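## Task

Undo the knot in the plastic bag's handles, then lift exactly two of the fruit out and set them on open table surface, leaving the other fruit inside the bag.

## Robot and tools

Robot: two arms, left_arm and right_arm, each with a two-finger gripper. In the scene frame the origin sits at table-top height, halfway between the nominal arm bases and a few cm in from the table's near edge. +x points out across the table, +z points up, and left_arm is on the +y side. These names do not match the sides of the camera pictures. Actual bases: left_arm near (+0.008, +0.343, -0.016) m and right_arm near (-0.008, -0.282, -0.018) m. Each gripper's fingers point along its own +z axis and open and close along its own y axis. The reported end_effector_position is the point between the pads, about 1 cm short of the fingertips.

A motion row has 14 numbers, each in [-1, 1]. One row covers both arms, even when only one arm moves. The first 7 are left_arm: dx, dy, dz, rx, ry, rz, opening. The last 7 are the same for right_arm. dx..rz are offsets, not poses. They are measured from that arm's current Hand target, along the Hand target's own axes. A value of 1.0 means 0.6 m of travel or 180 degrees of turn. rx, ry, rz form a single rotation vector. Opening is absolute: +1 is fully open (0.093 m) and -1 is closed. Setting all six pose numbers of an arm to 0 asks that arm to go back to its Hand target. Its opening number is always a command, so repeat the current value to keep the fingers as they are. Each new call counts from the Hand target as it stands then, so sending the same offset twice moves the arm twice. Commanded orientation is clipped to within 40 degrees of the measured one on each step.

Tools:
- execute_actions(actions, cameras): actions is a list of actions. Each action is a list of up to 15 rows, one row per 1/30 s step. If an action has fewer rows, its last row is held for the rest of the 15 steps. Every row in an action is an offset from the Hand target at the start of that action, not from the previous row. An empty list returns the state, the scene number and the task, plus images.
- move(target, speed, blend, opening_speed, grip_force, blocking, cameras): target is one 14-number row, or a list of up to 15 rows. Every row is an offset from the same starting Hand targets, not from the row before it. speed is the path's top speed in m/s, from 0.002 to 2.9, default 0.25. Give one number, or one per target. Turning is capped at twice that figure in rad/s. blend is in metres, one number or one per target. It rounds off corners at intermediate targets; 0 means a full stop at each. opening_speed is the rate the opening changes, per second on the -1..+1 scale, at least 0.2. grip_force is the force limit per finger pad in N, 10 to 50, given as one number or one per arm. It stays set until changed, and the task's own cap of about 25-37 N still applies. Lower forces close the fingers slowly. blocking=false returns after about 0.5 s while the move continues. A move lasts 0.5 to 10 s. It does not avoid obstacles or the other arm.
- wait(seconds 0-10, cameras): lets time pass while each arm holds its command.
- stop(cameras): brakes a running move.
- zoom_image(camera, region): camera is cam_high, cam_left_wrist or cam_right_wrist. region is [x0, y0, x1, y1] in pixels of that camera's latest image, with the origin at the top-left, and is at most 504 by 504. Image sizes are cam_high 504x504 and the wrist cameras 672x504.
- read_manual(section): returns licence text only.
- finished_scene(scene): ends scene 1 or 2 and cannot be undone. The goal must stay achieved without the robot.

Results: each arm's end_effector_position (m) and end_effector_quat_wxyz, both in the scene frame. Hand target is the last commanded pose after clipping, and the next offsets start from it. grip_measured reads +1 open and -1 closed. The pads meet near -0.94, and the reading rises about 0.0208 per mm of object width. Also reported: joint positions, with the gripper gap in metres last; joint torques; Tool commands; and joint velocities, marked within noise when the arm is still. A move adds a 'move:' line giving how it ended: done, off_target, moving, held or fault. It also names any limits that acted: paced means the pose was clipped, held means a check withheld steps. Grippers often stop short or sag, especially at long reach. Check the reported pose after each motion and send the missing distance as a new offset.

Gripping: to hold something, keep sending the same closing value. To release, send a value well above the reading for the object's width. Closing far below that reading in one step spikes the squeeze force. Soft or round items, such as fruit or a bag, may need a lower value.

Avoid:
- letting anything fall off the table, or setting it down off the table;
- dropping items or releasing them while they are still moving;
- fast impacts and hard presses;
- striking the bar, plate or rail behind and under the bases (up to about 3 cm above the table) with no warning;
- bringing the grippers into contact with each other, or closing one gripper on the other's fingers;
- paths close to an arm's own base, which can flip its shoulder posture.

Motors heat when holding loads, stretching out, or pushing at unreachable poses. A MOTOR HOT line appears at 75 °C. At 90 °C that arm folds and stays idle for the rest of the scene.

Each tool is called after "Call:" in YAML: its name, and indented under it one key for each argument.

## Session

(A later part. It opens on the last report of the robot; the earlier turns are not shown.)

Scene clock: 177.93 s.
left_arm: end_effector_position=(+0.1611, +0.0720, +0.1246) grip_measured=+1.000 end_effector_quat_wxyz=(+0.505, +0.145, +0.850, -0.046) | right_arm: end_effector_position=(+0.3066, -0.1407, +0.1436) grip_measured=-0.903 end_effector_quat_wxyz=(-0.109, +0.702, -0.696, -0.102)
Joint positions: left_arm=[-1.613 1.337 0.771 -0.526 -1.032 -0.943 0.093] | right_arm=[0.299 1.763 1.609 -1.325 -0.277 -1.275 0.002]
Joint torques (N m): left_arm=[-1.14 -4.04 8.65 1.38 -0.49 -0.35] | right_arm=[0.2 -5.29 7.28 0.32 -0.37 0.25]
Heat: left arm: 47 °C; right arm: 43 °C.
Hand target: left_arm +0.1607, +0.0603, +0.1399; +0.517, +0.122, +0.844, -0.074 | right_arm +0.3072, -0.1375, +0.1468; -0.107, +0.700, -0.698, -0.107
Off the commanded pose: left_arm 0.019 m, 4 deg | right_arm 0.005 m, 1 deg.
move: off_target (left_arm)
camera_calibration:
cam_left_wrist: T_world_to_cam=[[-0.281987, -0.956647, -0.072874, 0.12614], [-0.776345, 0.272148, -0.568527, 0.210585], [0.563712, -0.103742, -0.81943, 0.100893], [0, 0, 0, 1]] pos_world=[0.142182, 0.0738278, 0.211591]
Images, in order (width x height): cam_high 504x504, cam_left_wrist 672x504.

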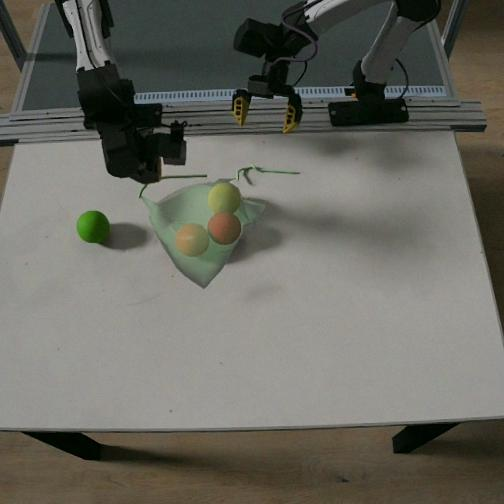

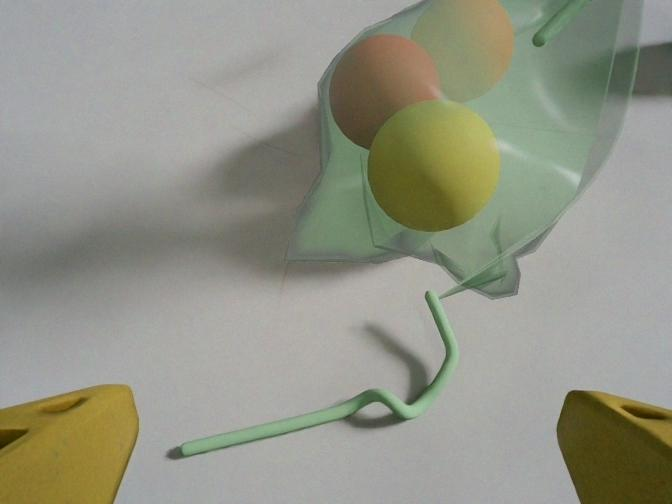

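Call:
move:
  target: [0,0,0,0,0,0,1,-0.185,-0.15,0.01,0,0,0,-1]
  speed: 0.1
  cameras: ["cam_left_wrist","cam_high"]

Call:
zoom_image:
  camera: "cam_left_wrist"
  region: [270, 0, 672, 310]

Scene clock: 180.83 s.
left_arm: end_effector_position=(+0.1611, +0.0720, +0.1246) grip_measured=+1.000 end_effector_quat_wxyz=(+0.505, +0.145, +0.850, -0.046) | right_arm: end_effector_position=(+0.3983, -0.0313, +0.1761) grip_measured=-0.903 end_effector_quat_wxyz=(-0.157, +0.694, -0.696, -0.097)
Joint positions: left_arm=[-1.613 1.337 0.771 -0.526 -1.032 -0.943 0.093] | right_arm=[0.466 2.289 2.491 -1.536 -0.277 -1.077 0.002]
Joint torques (N m): left_arm=[-1.26 -3.97 8.79 1.34 -0.49 -0.34] | right_arm=[0.42 -7.98 6.84 0.63 -0.18 0.23]
Heat: left arm: 47 °C; right arm: 43 °C.
Hand target: left_arm +0.1607, +0.0603, +0.1399; +0.517, +0.122, +0.844, -0.074 | right_arm +0.3969, -0.0295, +0.1741; -0.106, +0.700, -0.698, -0.107
Off the commanded pose: left_arm 0.019 m, 4 deg | right_arm 0.003 m, 6 deg.
joint sent to its limit (right arm) — joint 4 (wrist pitch), lower limit. The joint targets are off in position and orientation.
move: off_target (left_arm, right_arm)
camera_calibration:
cam_left_wrist: T_world_to_cam=[[-0.281987, -0.956647, -0.072874, 0.12614], [-0.776345, 0.272148, -0.568527, 0.210585], [0.563712, -0.103742, -0.81943, 0.100893], [0, 0, 0, 1]] pos_world=[0.142182, 0.0738278, 0.211591]
Images, in order (width x height): cam_high 504x504, cam_left_wrist 672x504.

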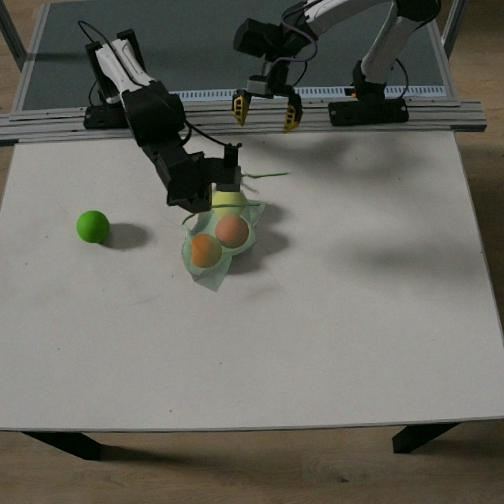

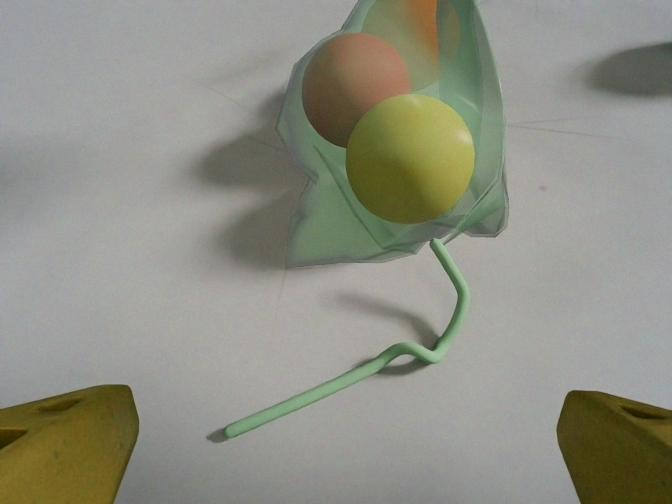

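Scaled by 1.254 from the camera's 672x504 image, which has a finer 960x720 frame.

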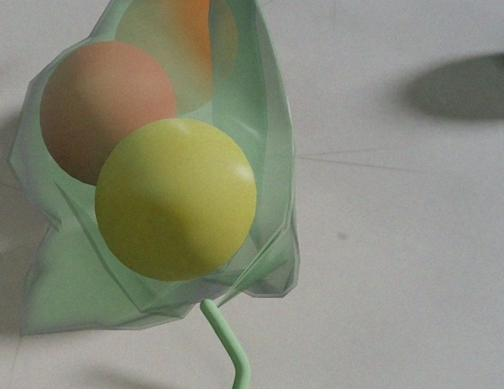

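Call:
move:
  target: [0.062,0.07,0.1,0.313,0.212,0.387,-0.4,0,0,0,0,0,0,-1]
  speed: 0.2
  cameras: ["cam_left_wrist"]

Scene clock: 186.40 s.
left_arm: end_effector_position=(+0.2084, +0.0937, +0.0708) grip_measured=-0.398 end_effector_quat_wxyz=(+0.078, +0.775, +0.621, -0.093) | right_arm: end_effector_position=(+0.3983, -0.0313, +0.1761) grip_measured=-0.903 end_effector_quat_wxyz=(-0.157, +0.694, -0.696, -0.097)
Joint positions: left_arm=[-0.862 1.599 1.176 -0.979 0.177 0.972 0.026] | right_arm=[0.466 2.289 2.491 -1.536 -0.277 -1.077 0.002]
Joint torques (N m): left_arm=[-0.02 -6.39 8.35 0.4 0.46 0.13] | right_arm=[0.47 -7.9 6.84 0.62 -0.2 0.28]
Heat: left arm: 47 °C; right arm: 42 °C.
Hand target: left_arm +0.2076, +0.0903, +0.0796; +0.080, +0.780, +0.612, -0.102 | right_arm +0.3969, -0.0295, +0.1741; -0.106, +0.700, -0.698, -0.107
Off the commanded pose: left_arm 0.009 m, 2 deg | right_arm 0.003 m, 6 deg.
joint sent to its limit (right arm) — joint 4 (wrist pitch), lower limit. The joint targets are off in position and orientation.
move: off_target (right_arm)
camera_calibration:
cam_left_wrist: T_world_to_cam=[[-0.976985, 0.212638, -0.0168802, 0.187612], [0.204315, 0.9556, 0.212331, -0.11291], [0.0612804, 0.203996, -0.977052, 0.11941], [0, 0, 0, 1]] pos_world=[0.199046, 0.0436439, 0.14381]
Images, in order (width x height): cam_left_wrist 672x504.

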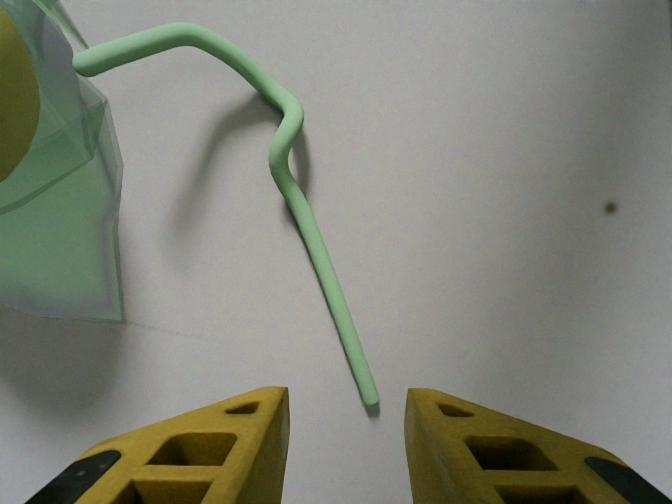

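Call:
move:
  target:
    - [0.021,0.008,0.112,0,0,0,-0.5,0,0,0,0,0,0,-1]
    - [0.021,0.008,0.112,0,0,0,-1,0,0,0,0,0,0,-1]
  speed: 0.07
  opening_speed: 0.5
  cameras: ["cam_left_wrist"]

Scene clock: 189.63 s.
left_arm: end_effector_position=(+0.2106, +0.0914, +0.0116) grip_measured=-0.912 end_effector_quat_wxyz=(+0.067, +0.773, +0.623, -0.094) | right_arm: end_effector_position=(+0.3983, -0.0313, +0.1761) grip_measured=-0.903 end_effector_quat_wxyz=(-0.157, +0.694, -0.696, -0.097)
Joint positions: left_arm=[-0.857 1.703 1.047 -0.769 0.178 0.972 0.001] | right_arm=[0.466 2.289 2.491 -1.536 -0.277 -1.077 0.002]
Joint torques (N m): left_arm=[-0.28 -6.83 4.93 0.94 0.43 0.16] | right_arm=[0.46 -7.91 6.91 0.64 -0.19 0.26]
Heat: left arm: 47 °C; right arm: 42 °C.
Hand target: left_arm +0.2111, +0.0842, +0.0114; +0.080, +0.780, +0.612, -0.102 | right_arm +0.3969, -0.0295, +0.1741; -0.106, +0.700, -0.698, -0.107
Off the commanded pose: left_arm 0.007 m, 2 deg | right_arm 0.003 m, 6 deg.
joint sent to its limit (right arm) — joint 4 (wrist pitch), lower limit. The joint targets are off in position and orientation.
move: off_target (right_arm); target 2's new opening was sent with left_arm's hand 0.013 m and 3 deg from that target
camera_calibration:
cam_left_wrist: T_world_to_cam=[[-0.977777, 0.209632, 0.00261457, 0.189458], [0.204873, 0.952785, 0.224116, -0.0986024], [0.0444909, 0.219671, -0.974559, 0.0639587], [0, 0, 0, 1]] pos_world=[0.202603, 0.0401805, 0.0839345]
Images, in order (width x height): cam_left_wrist 672x504.

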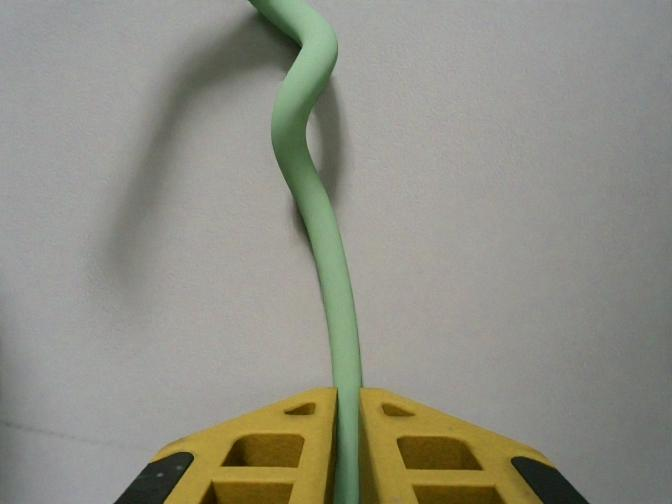

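Call:
move:
  target: [0.044,-0.089,-0.15,0,0,0,-1,0.12,0,0.09,0,0,0,-1]
  speed: 0.08
  cameras: ["cam_high","cam_right_wrist"]

Call:
zoom_image:
  camera: "cam_high"
  region: [130, 120, 310, 300]

Scene clock: 191.93 s.
left_arm: end_effector_position=(+0.1751, +0.1441, +0.0814) grip_measured=-0.912 end_effector_quat_wxyz=(+0.073, +0.775, +0.621, -0.093) | right_arm: end_effector_position=(+0.3952, -0.0831, +0.0772) grip_measured=-0.903 end_effector_quat_wxyz=(-0.077, +0.694, -0.706, -0.120)
Joint positions: left_arm=[-0.816 1.375 1.01 -1.055 0.184 1.019 0.001] | right_arm=[0.365 2.258 2.06 -1.335 -0.277 -1.19 0.002]
Joint torques (N m): left_arm=[-0.01 -6.99 6.83 0.36 0.46 0.17] | right_arm=[-0.09 -14.11 4.53 0.63 -0.32 0.01]
Heat: left arm: 47 °C; right arm: 42 °C.
Hand target: left_arm +0.1708, +0.1442, +0.0916; +0.080, +0.780, +0.612, -0.102 | right_arm +0.3970, -0.0821, +0.1011; -0.107, +0.700, -0.698, -0.107
Off the commanded pose: left_arm 0.011 m, 2 deg | right_arm 0.024 m, 4 deg.
move: off_target (left_arm, right_arm)
camera_calibration:
cam_right_wrist: T_world_to_cam=[[0.997436, 0.00353205, -0.0714706, -0.39051], [0.0146914, -0.987612, 0.156224, -0.0622633], [-0.0700334, -0.156873, -0.985133, 0.178599], [0, 0, 0, 1]] pos_world=[0.402931, -0.0320953, 0.157761]
Images, in order (width x height): cam_high 504x504, cam_right_wrist 672x504.

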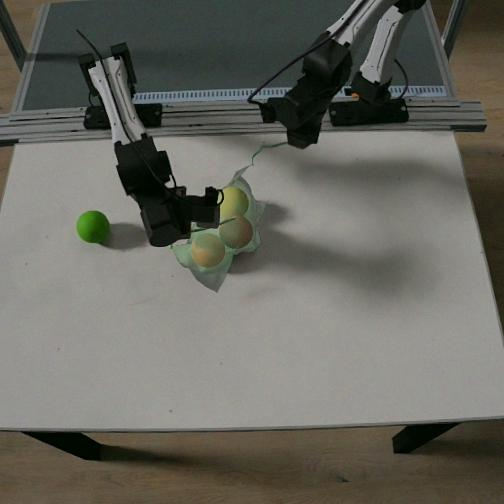

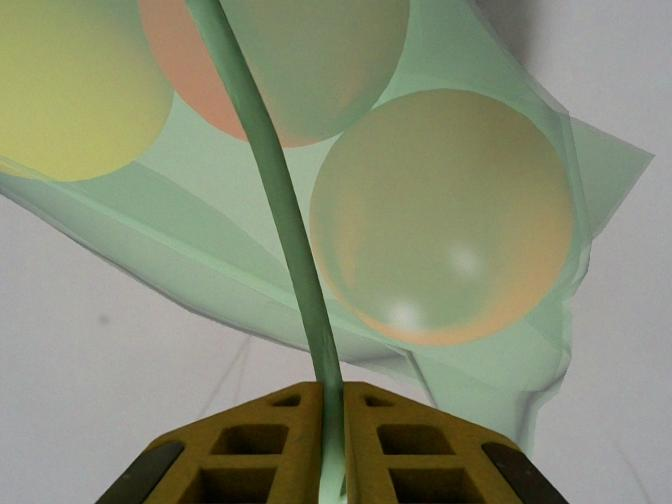

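Scaled by 2.800 from the camera's 504x504 image, which has a finer 720x720 frame.

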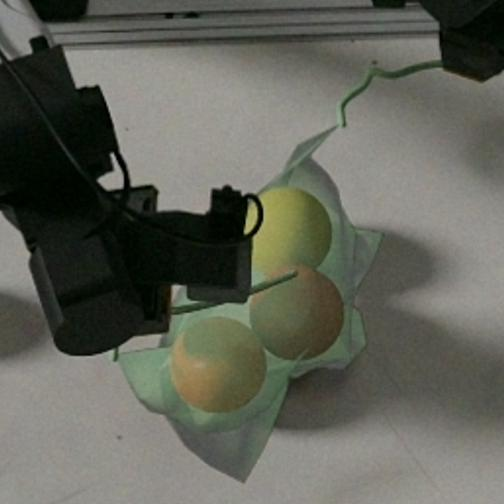

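Call:
move:
  target:
    - [0,0,0,0,0,0,-1,0,0,0,0,0,0,-0.5]
    - [0,0,0,0,0,0,-1,0.05,0,-0.15,0,0,0,-0.5]
    - [0,0,0,0,0,0,-1,0.083,0.195,-0.059,0.107,-0.267,0.119,1]
  speed: 0.15
  cameras: ["cam_high","cam_right_wrist"]

Scene clock: 199.17 s.
left_arm: end_effector_position=(+0.1750, +0.1442, +0.0813) grip_measured=-0.912 end_effector_quat_wxyz=(+0.073, +0.775, +0.621, -0.093) | right_arm: end_effector_position=(+0.2810, -0.1428, +0.1101) grip_measured=+1.000 end_effector_quat_wxyz=(+0.453, -0.428, +0.730, +0.280)
Joint positions: left_arm=[-0.816 1.375 1.01 -1.056 0.184 1.019 0.001] | right_arm=[0.038 1.269 0.562 -0.075 -0.896 -0.637 0.093]
Joint torques (N m): left_arm=[0.06 -7.01 6.93 0.36 0.44 0.14] | right_arm=[-0.35 -4.67 5 2.02 -0.63 0.25]
Motor temperatures (°C): left_arm=[26 39 46 35 25 26 30] | right_arm=[25 40 40 42 27 24 27]
Heat: left arm: 46 °C; right arm: 42 °C.
Hand target: left_arm +0.1709, +0.1442, +0.0916; +0.080, +0.780, +0.612, -0.102 | right_arm +0.2802, -0.1405, +0.1201; +0.469, -0.432, +0.716, +0.283
Off the commanded pose: left_arm 0.011 m, 2 deg | right_arm 0.010 m, 2 deg.
move: off_target (left_arm)
camera_calibration:
cam_right_wrist: T_world_to_cam=[[0.885947, -0.463486, -0.0167234, -0.315396], [-0.367924, -0.680415, -0.633773, 0.11364], [0.282366, 0.567641, -0.773339, 0.174796], [0, 0, 0, 1]] pos_world=[0.271879, -0.168081, 0.201924]
Images, in order (width x height): cam_high 504x504, cam_right_wrist 672x504.

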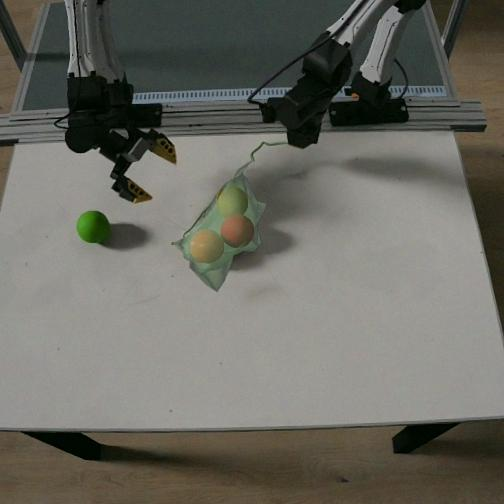

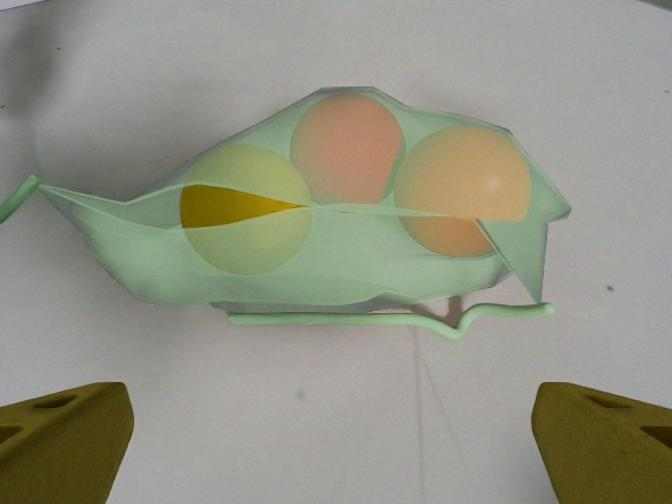

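Call:
move:
  target: [0.022,0.0,0.088,0,0,0,-1,0,0,0,0,0,0,1]
  speed: 0.1
  cameras: ["cam_right_wrist"]

Call:
zoom_image:
  camera: "cam_right_wrist"
  region: [80, 80, 580, 350]

Scene clock: 200.77 s.
left_arm: end_effector_position=(+0.1670, +0.1503, +0.0354) grip_measured=-0.912 end_effector_quat_wxyz=(+0.063, +0.775, +0.621, -0.095) | right_arm: end_effector_position=(+0.2810, -0.1428, +0.1101) grip_measured=+1.000 end_effector_quat_wxyz=(+0.453, -0.428, +0.730, +0.280)
Joint positions: left_arm=[-0.816 1.401 0.846 -0.887 0.185 1.021 0.001] | right_arm=[0.038 1.269 0.562 -0.075 -0.896 -0.637 0.093]
Joint torques (N m): left_arm=[0.1 -4.55 5.3 0.91 0.46 0.17] | right_arm=[-0.34 -4.75 5.12 2.04 -0.65 0.22]
Heat: left arm: 46 °C; right arm: 43 °C.
Hand target: left_arm +0.1706, +0.1434, +0.0371; +0.080, +0.780, +0.612, -0.102 | right_arm +0.2802, -0.1405, +0.1201; +0.469, -0.432, +0.716, +0.283
Off the commanded pose: left_arm 0.008 m, 2 deg | right_arm 0.010 m, 2 deg.
move: done
camera_calibration:
cam_right_wrist: T_world_to_cam=[[0.885947, -0.463486, -0.0167234, -0.315396], [-0.367924, -0.680415, -0.633773, 0.11364], [0.282366, 0.567641, -0.773339, 0.174796], [0, 0, 0, 1]] pos_world=[0.271879, -0.168081, 0.201924]
Images, in order (width x height): cam_right_wrist 672x504.

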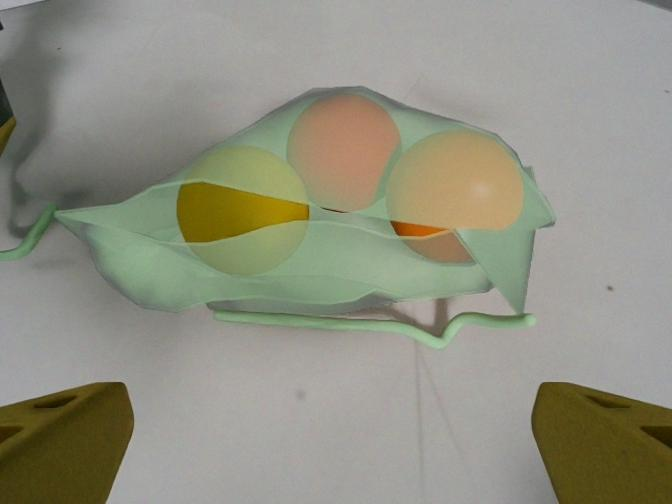

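Scaled by 1.008 from the camera's 672x504 image, which has a finer 960x720 frame.

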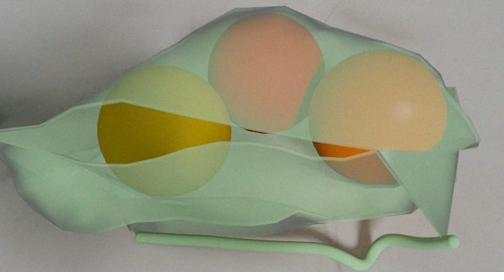

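Call:
move:
  target: [-0.055,-0.015,0.035,0,0,0,-1,0,0,0,0,0,0,1]
  speed: 0.08
  cameras: ["cam_right_wrist"]

Call:
zoom_image:
  camera: "cam_right_wrist"
  region: [80, 80, 580, 350]

Scene clock: 202.40 s.
left_arm: end_effector_position=(+0.1495, +0.1171, +0.0234) grip_measured=-0.912 end_effector_quat_wxyz=(+0.064, +0.783, +0.610, -0.103) | right_arm: end_effector_position=(+0.2810, -0.1428, +0.1101) grip_measured=+1.000 end_effector_quat_wxyz=(+0.453, -0.428, +0.730, +0.280)
Joint positions: left_arm=[-0.954 1.467 0.846 -0.797 0.184 0.908 0.001] | right_arm=[0.038 1.269 0.562 -0.075 -0.896 -0.637 0.093]
Joint torques (N m): left_arm=[-1.09 -5.01 5.37 0.98 0.19 -0.31] | right_arm=[-0.35 -4.86 5.15 2.03 -0.65 0.23]
Heat: left arm: 46 °C; right arm: 43 °C.
Hand target: left_arm +0.1530, +0.1093, +0.0253; +0.080, +0.780, +0.612, -0.102 | right_arm +0.2802, -0.1405, +0.1201; +0.469, -0.432, +0.716, +0.283
Off the commanded pose: left_arm 0.009 m, 2 deg | right_arm 0.010 m, 2 deg.
move: done
camera_calibration:
cam_right_wrist: T_world_to_cam=[[0.885947, -0.463486, -0.0167234, -0.315396], [-0.367924, -0.680415, -0.633773, 0.11364], [0.282366, 0.567641, -0.773339, 0.174796], [0, 0, 0, 1]] pos_world=[0.271879, -0.168081, 0.201924]
Images, in order (width x height): cam_right_wrist 672x504.

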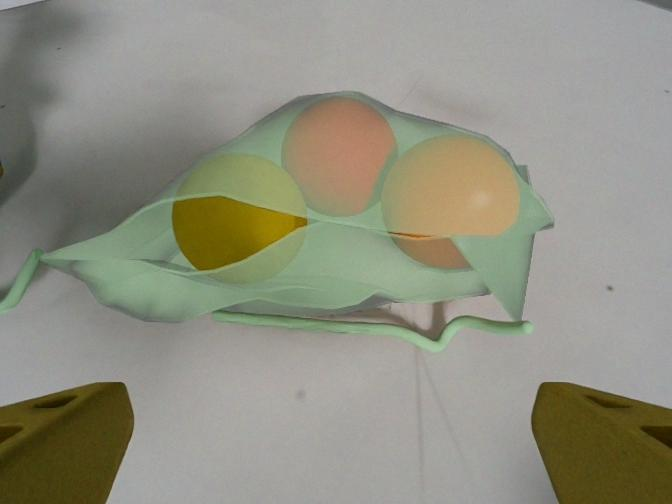

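Scaled by 1.008 from the camera's 672x504 image, which has a finer 960x720 frame.

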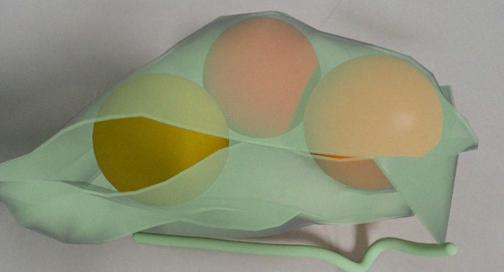

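Call:
move:
  target: [0,0,0,0,0,0,-1,-0.0115,0.07,0.1015,-0.042,0.093,-0.026,-0.25]
  speed: 0.1
  cameras: ["cam_right_wrist"]

Scene clock: 205.47 s.
left_arm: end_effector_position=(+0.1496, +0.1170, +0.0234) grip_measured=-0.912 end_effector_quat_wxyz=(+0.064, +0.783, +0.610, -0.103) | right_arm: end_effector_position=(+0.2666, -0.0706, +0.0990) grip_measured=-0.247 end_effector_quat_wxyz=(+0.346, -0.522, +0.738, +0.253)
Joint positions: left_arm=[-0.954 1.467 0.846 -0.796 0.184 0.907 0.001] | right_arm=[0.373 1.385 0.771 -0.305 -0.637 -0.644 0.033]
Joint torques (N m): left_arm=[-1.01 -4.98 5.44 1 0.2 -0.33] | right_arm=[0.47 -3.1 8.02 1.27 -0.13 0.01]
Heat: left arm: 46 °C; right arm: 43 °C.
Hand target: left_arm +0.1530, +0.1093, +0.0253; +0.080, +0.780, +0.612, -0.102 | right_arm +0.2704, -0.0691, +0.1020; +0.342, -0.527, +0.739, +0.244
Off the commanded pose: left_arm 0.009 m, 2 deg | right_arm 0.005 m, 1 deg.
move: done
camera_calibration:
cam_right_wrist: T_world_to_cam=[[0.949558, -0.313346, -0.0123726, -0.276205], [-0.287446, -0.853943, -0.433769, 0.0968618], [0.125355, 0.415446, -0.900939, 0.17305], [0, 0, 0, 1]] pos_world=[0.268423, -0.0757264, 0.194506]
Images, in order (width x height): cam_right_wrist 672x504.

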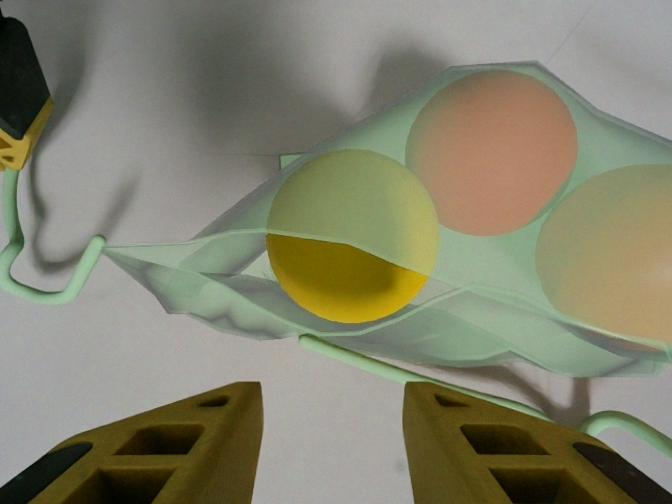

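Call:
move:
  target:
    - [0,0,0,0,0,0,-1,0.018,-0.012,0,0,0,0,-0.25]
    - [0,0,0,0,0,0,-1,0.018,-0.012,0.085,0,0,0,-0.25]
  speed: 0.07
  cameras: ["cam_right_wrist"]

Scene clock: 208.30 s.
left_arm: end_effector_position=(+0.1496, +0.1170, +0.0234) grip_measured=-0.912 end_effector_quat_wxyz=(+0.064, +0.783, +0.610, -0.103) | right_arm: end_effector_position=(+0.2818, -0.0443, +0.0605) grip_measured=-0.247 end_effector_quat_wxyz=(+0.335, -0.529, +0.738, +0.252)
Joint positions: left_arm=[-0.954 1.467 0.846 -0.796 0.184 0.907 0.001] | right_arm=[0.442 1.566 0.771 -0.117 -0.595 -0.601 0.033]
Joint torques (N m): left_arm=[-1.09 -5.07 5.53 0.97 0.19 -0.32] | right_arm=[0.58 -4.14 5.64 2.01 -0.18 0.26]
Heat: left arm: 45 °C; right arm: 43 °C.
Hand target: left_arm +0.1530, +0.1093, +0.0253; +0.080, +0.780, +0.612, -0.102 | right_arm +0.2875, -0.0413, +0.0608; +0.342, -0.527, +0.739, +0.244
Off the commanded pose: left_arm 0.009 m, 2 deg | right_arm 0.006 m, 1 deg.
move: done
camera_calibration:
cam_right_wrist: T_world_to_cam=[[0.953997, -0.29928, -0.0179225, -0.283154], [-0.279489, -0.866089, -0.414458, 0.103182], [0.108517, 0.400401, -0.909892, 0.130136], [0, 0, 0, 1]] pos_world=[0.284845, -0.0474839, 0.156099]
Images, in order (width x height): cam_right_wrist 672x504.

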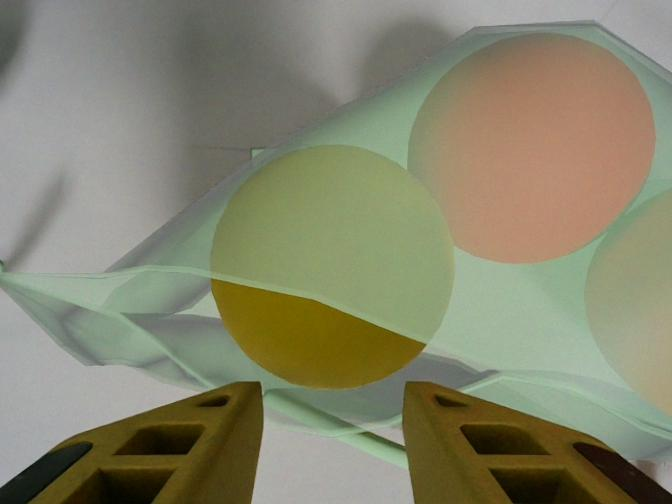

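Call:
move:
  target:
    - [0,0,0,0,0,0,-1,-0.006,0.0,0.01,0,0,0,-0.25]
    - [0,0,0,0,0,0,-1,-0.006,0,0.01,0,0,0,0.9]
  speed: 0.05
  opening_speed: 0.5
  cameras: ["cam_right_wrist"]

Scene clock: 212.23 s.
left_arm: end_effector_position=(+0.1496, +0.1170, +0.0234) grip_measured=-0.912 end_effector_quat_wxyz=(+0.064, +0.783, +0.610, -0.103) | right_arm: end_effector_position=(+0.2811, -0.0400, +0.0555) grip_measured=+0.897 end_effector_quat_wxyz=(+0.330, -0.528, +0.741, +0.253)
Joint positions: left_arm=[-0.954 1.467 0.846 -0.796 0.184 0.907 0.001] | right_arm=[0.457 1.585 0.771 -0.101 -0.584 -0.585 0.088]
Joint torques (N m): left_arm=[-1.07 -5.03 5.42 0.97 0.21 -0.31] | right_arm=[0.72 -4.34 6.64 1.99 -0.11 0.23]
Heat: left arm: 45 °C; right arm: 44 °C.
Hand target: left_arm +0.1530, +0.1093, +0.0253; +0.080, +0.780, +0.612, -0.102 | right_arm +0.2897, -0.0347, +0.0597; +0.342, -0.527, +0.739, +0.244
Off the commanded pose: left_arm 0.009 m, 2 deg | right_arm 0.011 m, 2 deg.
move: off_target (right_arm); target 2's new opening was sent with right_arm's hand 0.011 m and 2 deg from that target
camera_calibration:
cam_right_wrist: T_world_to_cam=[[0.953252, -0.301013, -0.0264913, -0.280602], [-0.285283, -0.867592, -0.407305, 0.105739], [0.0996205, 0.395822, -0.912908, 0.126463], [0, 0, 0, 1]] pos_world=[0.285052, -0.0427832, 0.151084]
Images, in order (width x height): cam_right_wrist 672x504.

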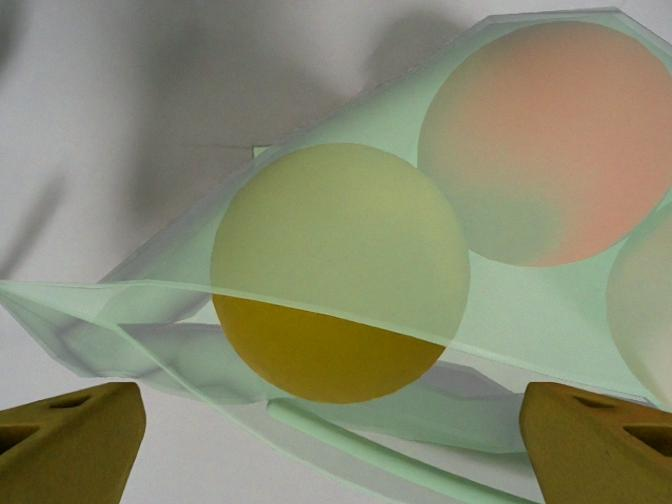

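Call:
move:
  target: [0,0,0,0,0,0,-1,-0.004,0.004,0.03,0,0,0,0.95]
  speed: 0.05
  cameras: ["cam_right_wrist"]

Scene clock: 214.03 s.
left_arm: end_effector_position=(+0.1496, +0.1170, +0.0234) grip_measured=-0.912 end_effector_quat_wxyz=(+0.064, +0.783, +0.610, -0.103) | right_arm: end_effector_position=(+0.2813, -0.0263, +0.0431) grip_measured=+0.947 end_effector_quat_wxyz=(+0.325, -0.528, +0.742, +0.253)
Joint positions: left_arm=[-0.954 1.467 0.846 -0.796 0.184 0.907 0.001] | right_arm=[0.5 1.64 0.771 -0.034 -0.556 -0.547 0.091]
Joint torques (N m): left_arm=[-1.07 -5.03 5.42 0.98 0.2 -0.33] | right_arm=[0.61 -4.36 7.13 2.04 -0.14 0.27]
Heat: left arm: 45 °C; right arm: 44 °C.
Hand target: left_arm +0.1530, +0.1093, +0.0253; +0.080, +0.780, +0.612, -0.102 | right_arm +0.2924, -0.0195, +0.0498; +0.342, -0.527, +0.739, +0.244
Off the commanded pose: left_arm 0.009 m, 2 deg | right_arm 0.015 m, 2 deg.
move: off_target (right_arm)
camera_calibration:
cam_right_wrist: T_world_to_cam=[[0.953386, -0.300171, -0.0308478, -0.276898], [-0.286995, -0.870431, -0.399979, 0.112749], [0.0932113, 0.390188, -0.916005, 0.111485], [0, 0, 0, 1]] pos_world=[0.285958, -0.0284763, 0.138676]
Images, in order (width x height): cam_right_wrist 672x504.

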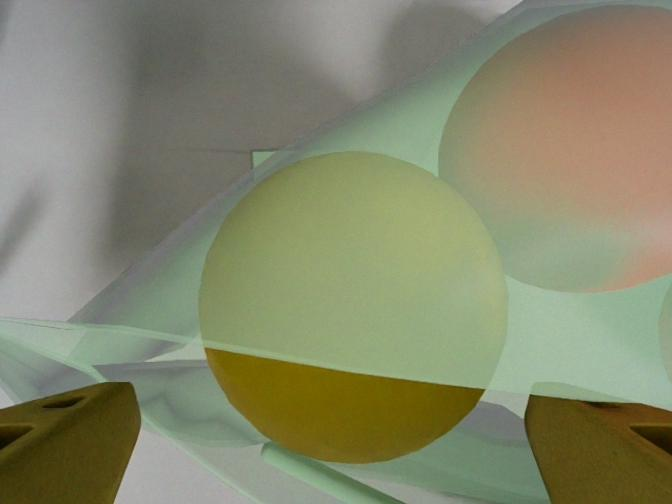

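Call:
move:
  target:
    - [0,0,0,0,0,0,-1,-0.033,-0.007,0.04,0,0,0,0.95]
    - [0,0,0,0,0,0,-1,-0.033,-0.007,0.04,0,0,0,0.1]
  speed: 0.05
  opening_speed: 0.5
  cameras: ["cam_right_wrist"]

Scene clock: 218.30 s.
left_arm: end_effector_position=(+0.1496, +0.1170, +0.0234) grip_measured=-0.912 end_effector_quat_wxyz=(+0.064, +0.783, +0.610, -0.103) | right_arm: end_effector_position=(+0.2954, +0.0006, +0.0423) grip_measured=+0.362 end_effector_quat_wxyz=(+0.325, -0.529, +0.743, +0.251)
Joint positions: left_arm=[-0.954 1.467 0.846 -0.796 0.184 0.907 0.001] | right_arm=[0.555 1.731 0.866 -0.016 -0.52 -0.499 0.063]
Joint torques (N m): left_arm=[-1.14 -4.9 5.48 0.98 0.2 -0.32] | right_arm=[0.68 -5.07 7.36 2.08 -0.05 0.23]
Heat: left arm: 45 °C; right arm: 44 °C.
Hand target: left_arm +0.1530, +0.1093, +0.0253; +0.080, +0.780, +0.612, -0.102 | right_arm +0.3065, +0.0086, +0.0494; +0.342, -0.527, +0.739, +0.244
Off the commanded pose: left_arm 0.009 m, 2 deg | right_arm 0.015 m, 2 deg.
move: off_target (right_arm); target 2's new opening was sent with right_arm's hand 0.015 m and 2 deg from that target
camera_calibration:
cam_right_wrist: T_world_to_cam=[[0.953411, -0.300194, -0.0298628, -0.282373], [-0.286882, -0.871587, -0.397536, 0.139695], [0.0933097, 0.387582, -0.917101, 0.098983], [0, 0, 0, 1]] pos_world=[0.300058, -0.00137401, 0.137879]
Images, in order (width x height): cam_right_wrist 672x504.

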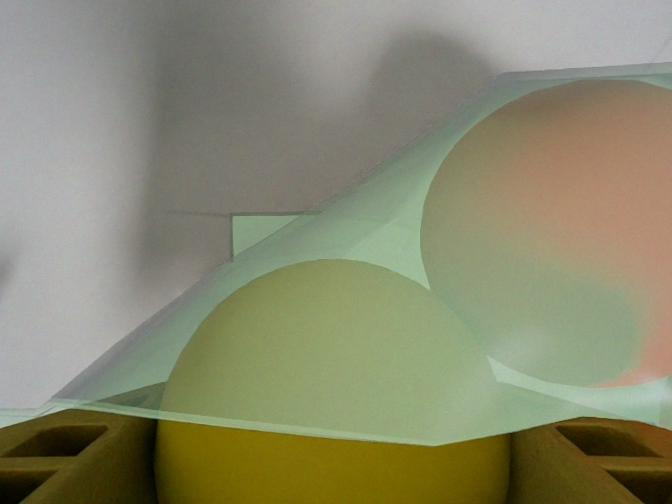

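Call:
move:
  target:
    - [0,0,0,0,0,0,-1,0,0,0,0,0,0,0.05]
    - [0,0,0,0,0,0,-1,0.093,-0.007,-0.149,0,0,0,0.05]
  speed: 0.06
  opening_speed: 0.4
  cameras: ["cam_right_wrist","cam_high"]

Call:
zoom_image:
  camera: "cam_high"
  region: [110, 120, 290, 300]

Scene clock: 222.03 s.
left_arm: end_effector_position=(+0.1496, +0.1170, +0.0234) grip_measured=-0.912 end_effector_quat_wxyz=(+0.064, +0.783, +0.610, -0.103) | right_arm: end_effector_position=(+0.2828, -0.0928, +0.0557) grip_measured=+0.362 end_effector_quat_wxyz=(+0.337, -0.522, +0.748, +0.235)
Joint positions: left_arm=[-0.954 1.467 0.846 -0.796 0.184 0.907 0.001] | right_arm=[0.291 1.505 0.717 -0.201 -0.642 -0.737 0.063]
Joint torques (N m): left_arm=[-1.09 -4.94 5.46 0.98 0.21 -0.32] | right_arm=[-0.46 -6.9 5.05 1.24 -0.63 0.03]
Heat: left arm: 45 °C; right arm: 44 °C.
Hand target: left_arm +0.1530, +0.1093, +0.0253; +0.080, +0.780, +0.612, -0.102 | right_arm +0.2767, -0.0914, +0.0647; +0.342, -0.527, +0.739, +0.244
Off the commanded pose: left_arm 0.009 m, 2 deg | right_arm 0.011 m, 2 deg.
move: off_target (right_arm)
camera_calibration:
cam_right_wrist: T_world_to_cam=[[0.943692, -0.330825, -0.000075646, -0.299645], [-0.30352, -0.865711, -0.39802, 0.0653075], [0.131609, 0.375631, -0.917377, 0.136658], [0, 0, 0, 1]] pos_world=[0.284609, -0.0939256, 0.151338]
Images, in order (width x height): cam_high 504x504, cam_right_wrist 672x504.

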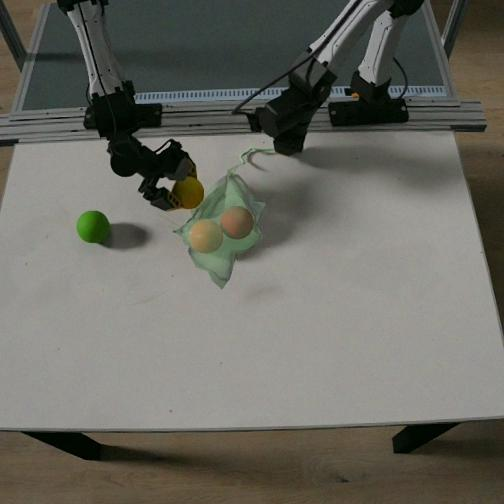

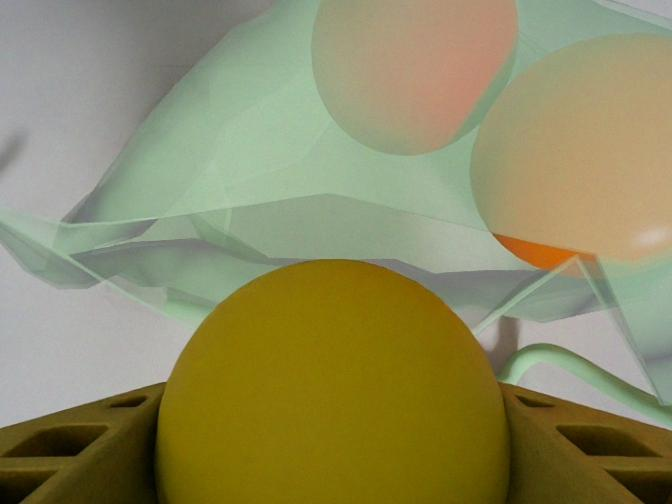

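Scaled by 2.800 from the camera's 504x504 image, which has a finer 720x720 frame.

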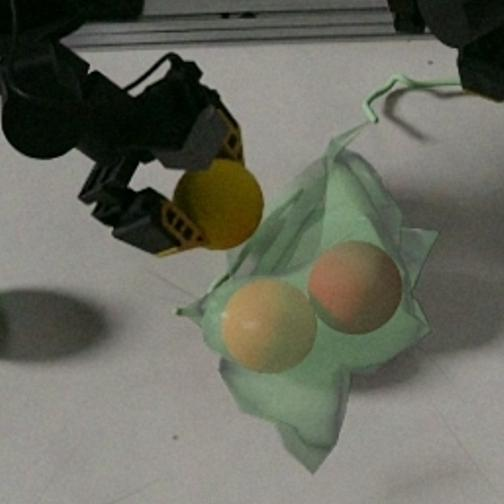

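Call:
move:
  target: [0,0,0,0,0,0,-1,0.103,-0.044,-0.147,0.127,0,0.108,0.05]
  speed: 0.1
  cameras: ["cam_right_wrist","cam_high"]

Scene clock: 225.40 s.
left_arm: end_effector_position=(+0.1496, +0.1170, +0.0234) grip_measured=-0.912 end_effector_quat_wxyz=(+0.064, +0.783, +0.610, -0.103) | right_arm: end_effector_position=(+0.2707, -0.1983, +0.0756) grip_measured=+0.362 end_effector_quat_wxyz=(+0.399, -0.327, +0.843, +0.152)
Joint positions: left_arm=[-0.954 1.467 0.846 -0.796 0.184 0.907 0.001] | right_arm=[-0.002 1.099 0.48 -0.228 -0.545 -0.54 0.063]
Joint torques (N m): left_arm=[-1.02 -4.89 5.45 0.94 0.19 -0.31] | right_arm=[-0.58 -3.59 5.57 1.45 -0.1 0.23]
Heat: left arm: 45 °C; right arm: 44 °C.
Hand target: left_arm +0.1530, +0.1093, +0.0253; +0.080, +0.780, +0.612, -0.102 | right_arm +0.2668, -0.2015, +0.0747; +0.393, -0.318, +0.850, +0.147
Off the commanded pose: left_arm 0.009 m, 2 deg | right_arm 0.005 m, 2 deg.
move: done
camera_calibration:
cam_right_wrist: T_world_to_cam=[[0.683036, -0.730367, 0.00504284, -0.332268], [-0.657639, -0.617995, -0.430804, 0.12568], [0.317762, 0.290938, -0.902431, 0.127791], [0, 0, 0, 1]] pos_world=[0.268996, -0.202187, 0.171141]
Images, in order (width x height): cam_high 504x504, cam_right_wrist 672x504.

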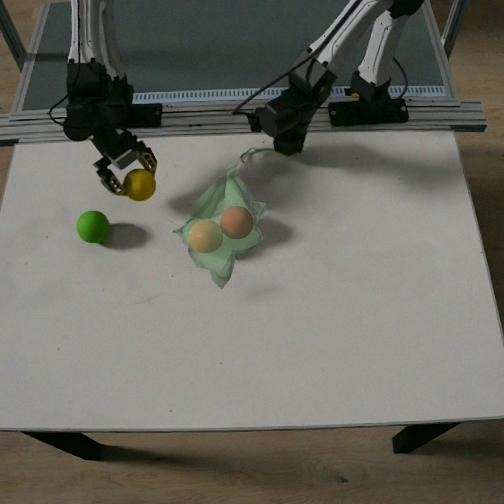

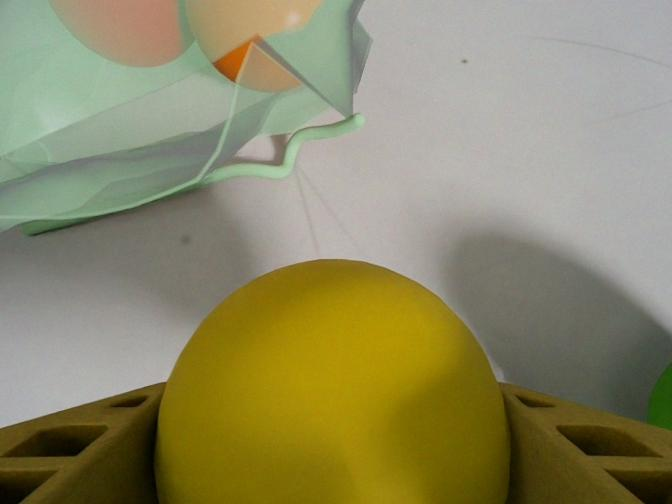

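Call:
move:
  target: [0,0,0,0,0,0,-1,0.037,0,0.031,0,0,0,0.05]
  speed: 0.04

Scene clock: 227.10 s.
left_arm: end_effector_position=(+0.1496, +0.1170, +0.0234) grip_measured=-0.912 end_effector_quat_wxyz=(+0.064, +0.783, +0.610, -0.103) | right_arm: end_effector_position=(+0.2610, -0.1988, +0.0450) grip_measured=+0.362 end_effector_quat_wxyz=(+0.385, -0.323, +0.850, +0.157)
Joint positions: left_arm=[-0.954 1.467 0.846 -0.796 0.184 0.907 0.001] | right_arm=[-0.005 1.142 0.388 -0.127 -0.545 -0.54 0.063]
Joint torques (N m): left_arm=[-1.14 -5.04 5.49 0.98 0.23 -0.33] | right_arm=[-0.53 -1.4 5.23 2.14 -0.15 0.19]
Heat: left arm: 45 °C; right arm: 44 °C.
Hand target: left_arm +0.1530, +0.1093, +0.0253; +0.080, +0.780, +0.612, -0.102 | right_arm +0.2666, -0.2016, +0.0457; +0.393, -0.318, +0.850, +0.148
Off the commanded pose: left_arm 0.009 m, 2 deg | right_arm 0.006 m, 2 deg.
move: done

Call:
move:
  target:
    - [0,0,0,0,0,0,-1,0.003,0,0.003,0,0,0,0.05]
    - [0,0,0,0,0,0,-0.6,0.003,0,0.003,0,0,0,0.6]
    - [0,0,0,0,0,0,-0.6,0.003,0,0.003,0,0,0,1]
    - [0,0,-0.15,0,0,0,-0.6,0,0,-0.15,0,0,0,1]
  speed: 0.07
  opening_speed: 0.3
  cameras: ["cam_high","cam_right_wrist"]

Call:
zoom_image:
  camera: "cam_high"
  region: [60, 120, 290, 300]

Scene clock: 235.83 s.
left_arm: end_effector_position=(+0.1583, +0.1327, +0.0975) grip_measured=-0.602 end_effector_quat_wxyz=(+0.065, +0.775, +0.621, -0.100) | right_arm: end_effector_position=(+0.2140, -0.2486, +0.0916) grip_measured=+1.000 end_effector_quat_wxyz=(+0.383, -0.311, +0.858, +0.144)
Joint positions: left_arm=[-0.896 1.366 1.066 -1.123 0.184 0.938 0.016] | right_arm=[-0.342 0.87 0.515 -0.716 -0.702 -0.861 0.093]
Joint torques (N m): left_arm=[0.09 -6.87 8.34 0.37 0.3 0.13] | right_arm=[-0.5 -0.98 8.21 1.02 -0.64 0.02]
Heat: left arm: 44 °C; right arm: 44 °C.
Hand target: left_arm +0.1585, +0.1318, +0.1123; +0.080, +0.780, +0.612, -0.102 | right_arm +0.2150, -0.2466, +0.1040; +0.393, -0.318, +0.850, +0.147
Off the commanded pose: left_arm 0.015 m, 2 deg | right_arm 0.013 m, 2 deg.
move: off_target (left_arm, right_arm)
camera_calibration:
cam_right_wrist: T_world_to_cam=[[0.654756, -0.755783, -0.00930933, -0.329248], [-0.696559, -0.598576, -0.395617, 0.0741076], [0.293428, 0.265517, -0.918368, 0.175275], [0, 0, 0, 1]] pos_world=[0.215767, -0.251019, 0.18722]
Images, in order (width x height): cam_high 504x504, cam_right_wrist 672x504.

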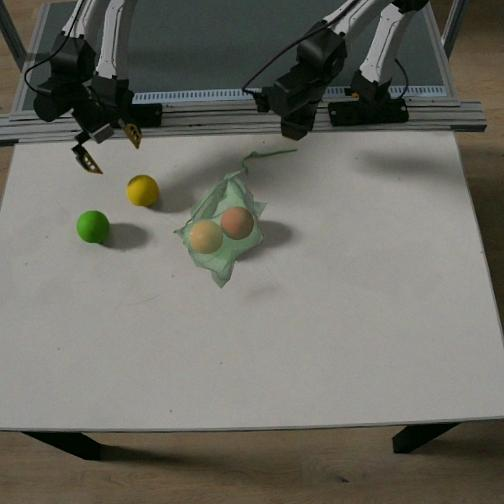

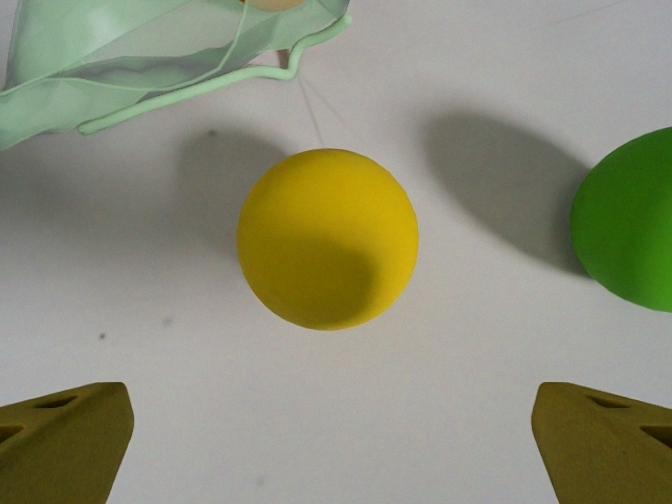

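Scaled by 2.191 from the camera's 504x504 image, which has a finer 720x720 frame.

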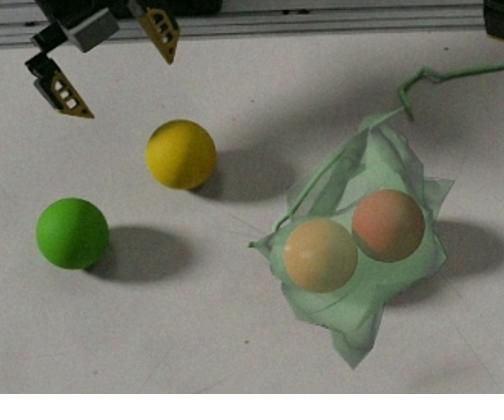

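Everything's at rest.

Call:
finished_scene:
  scene: 1

The scene is finished: the task was done.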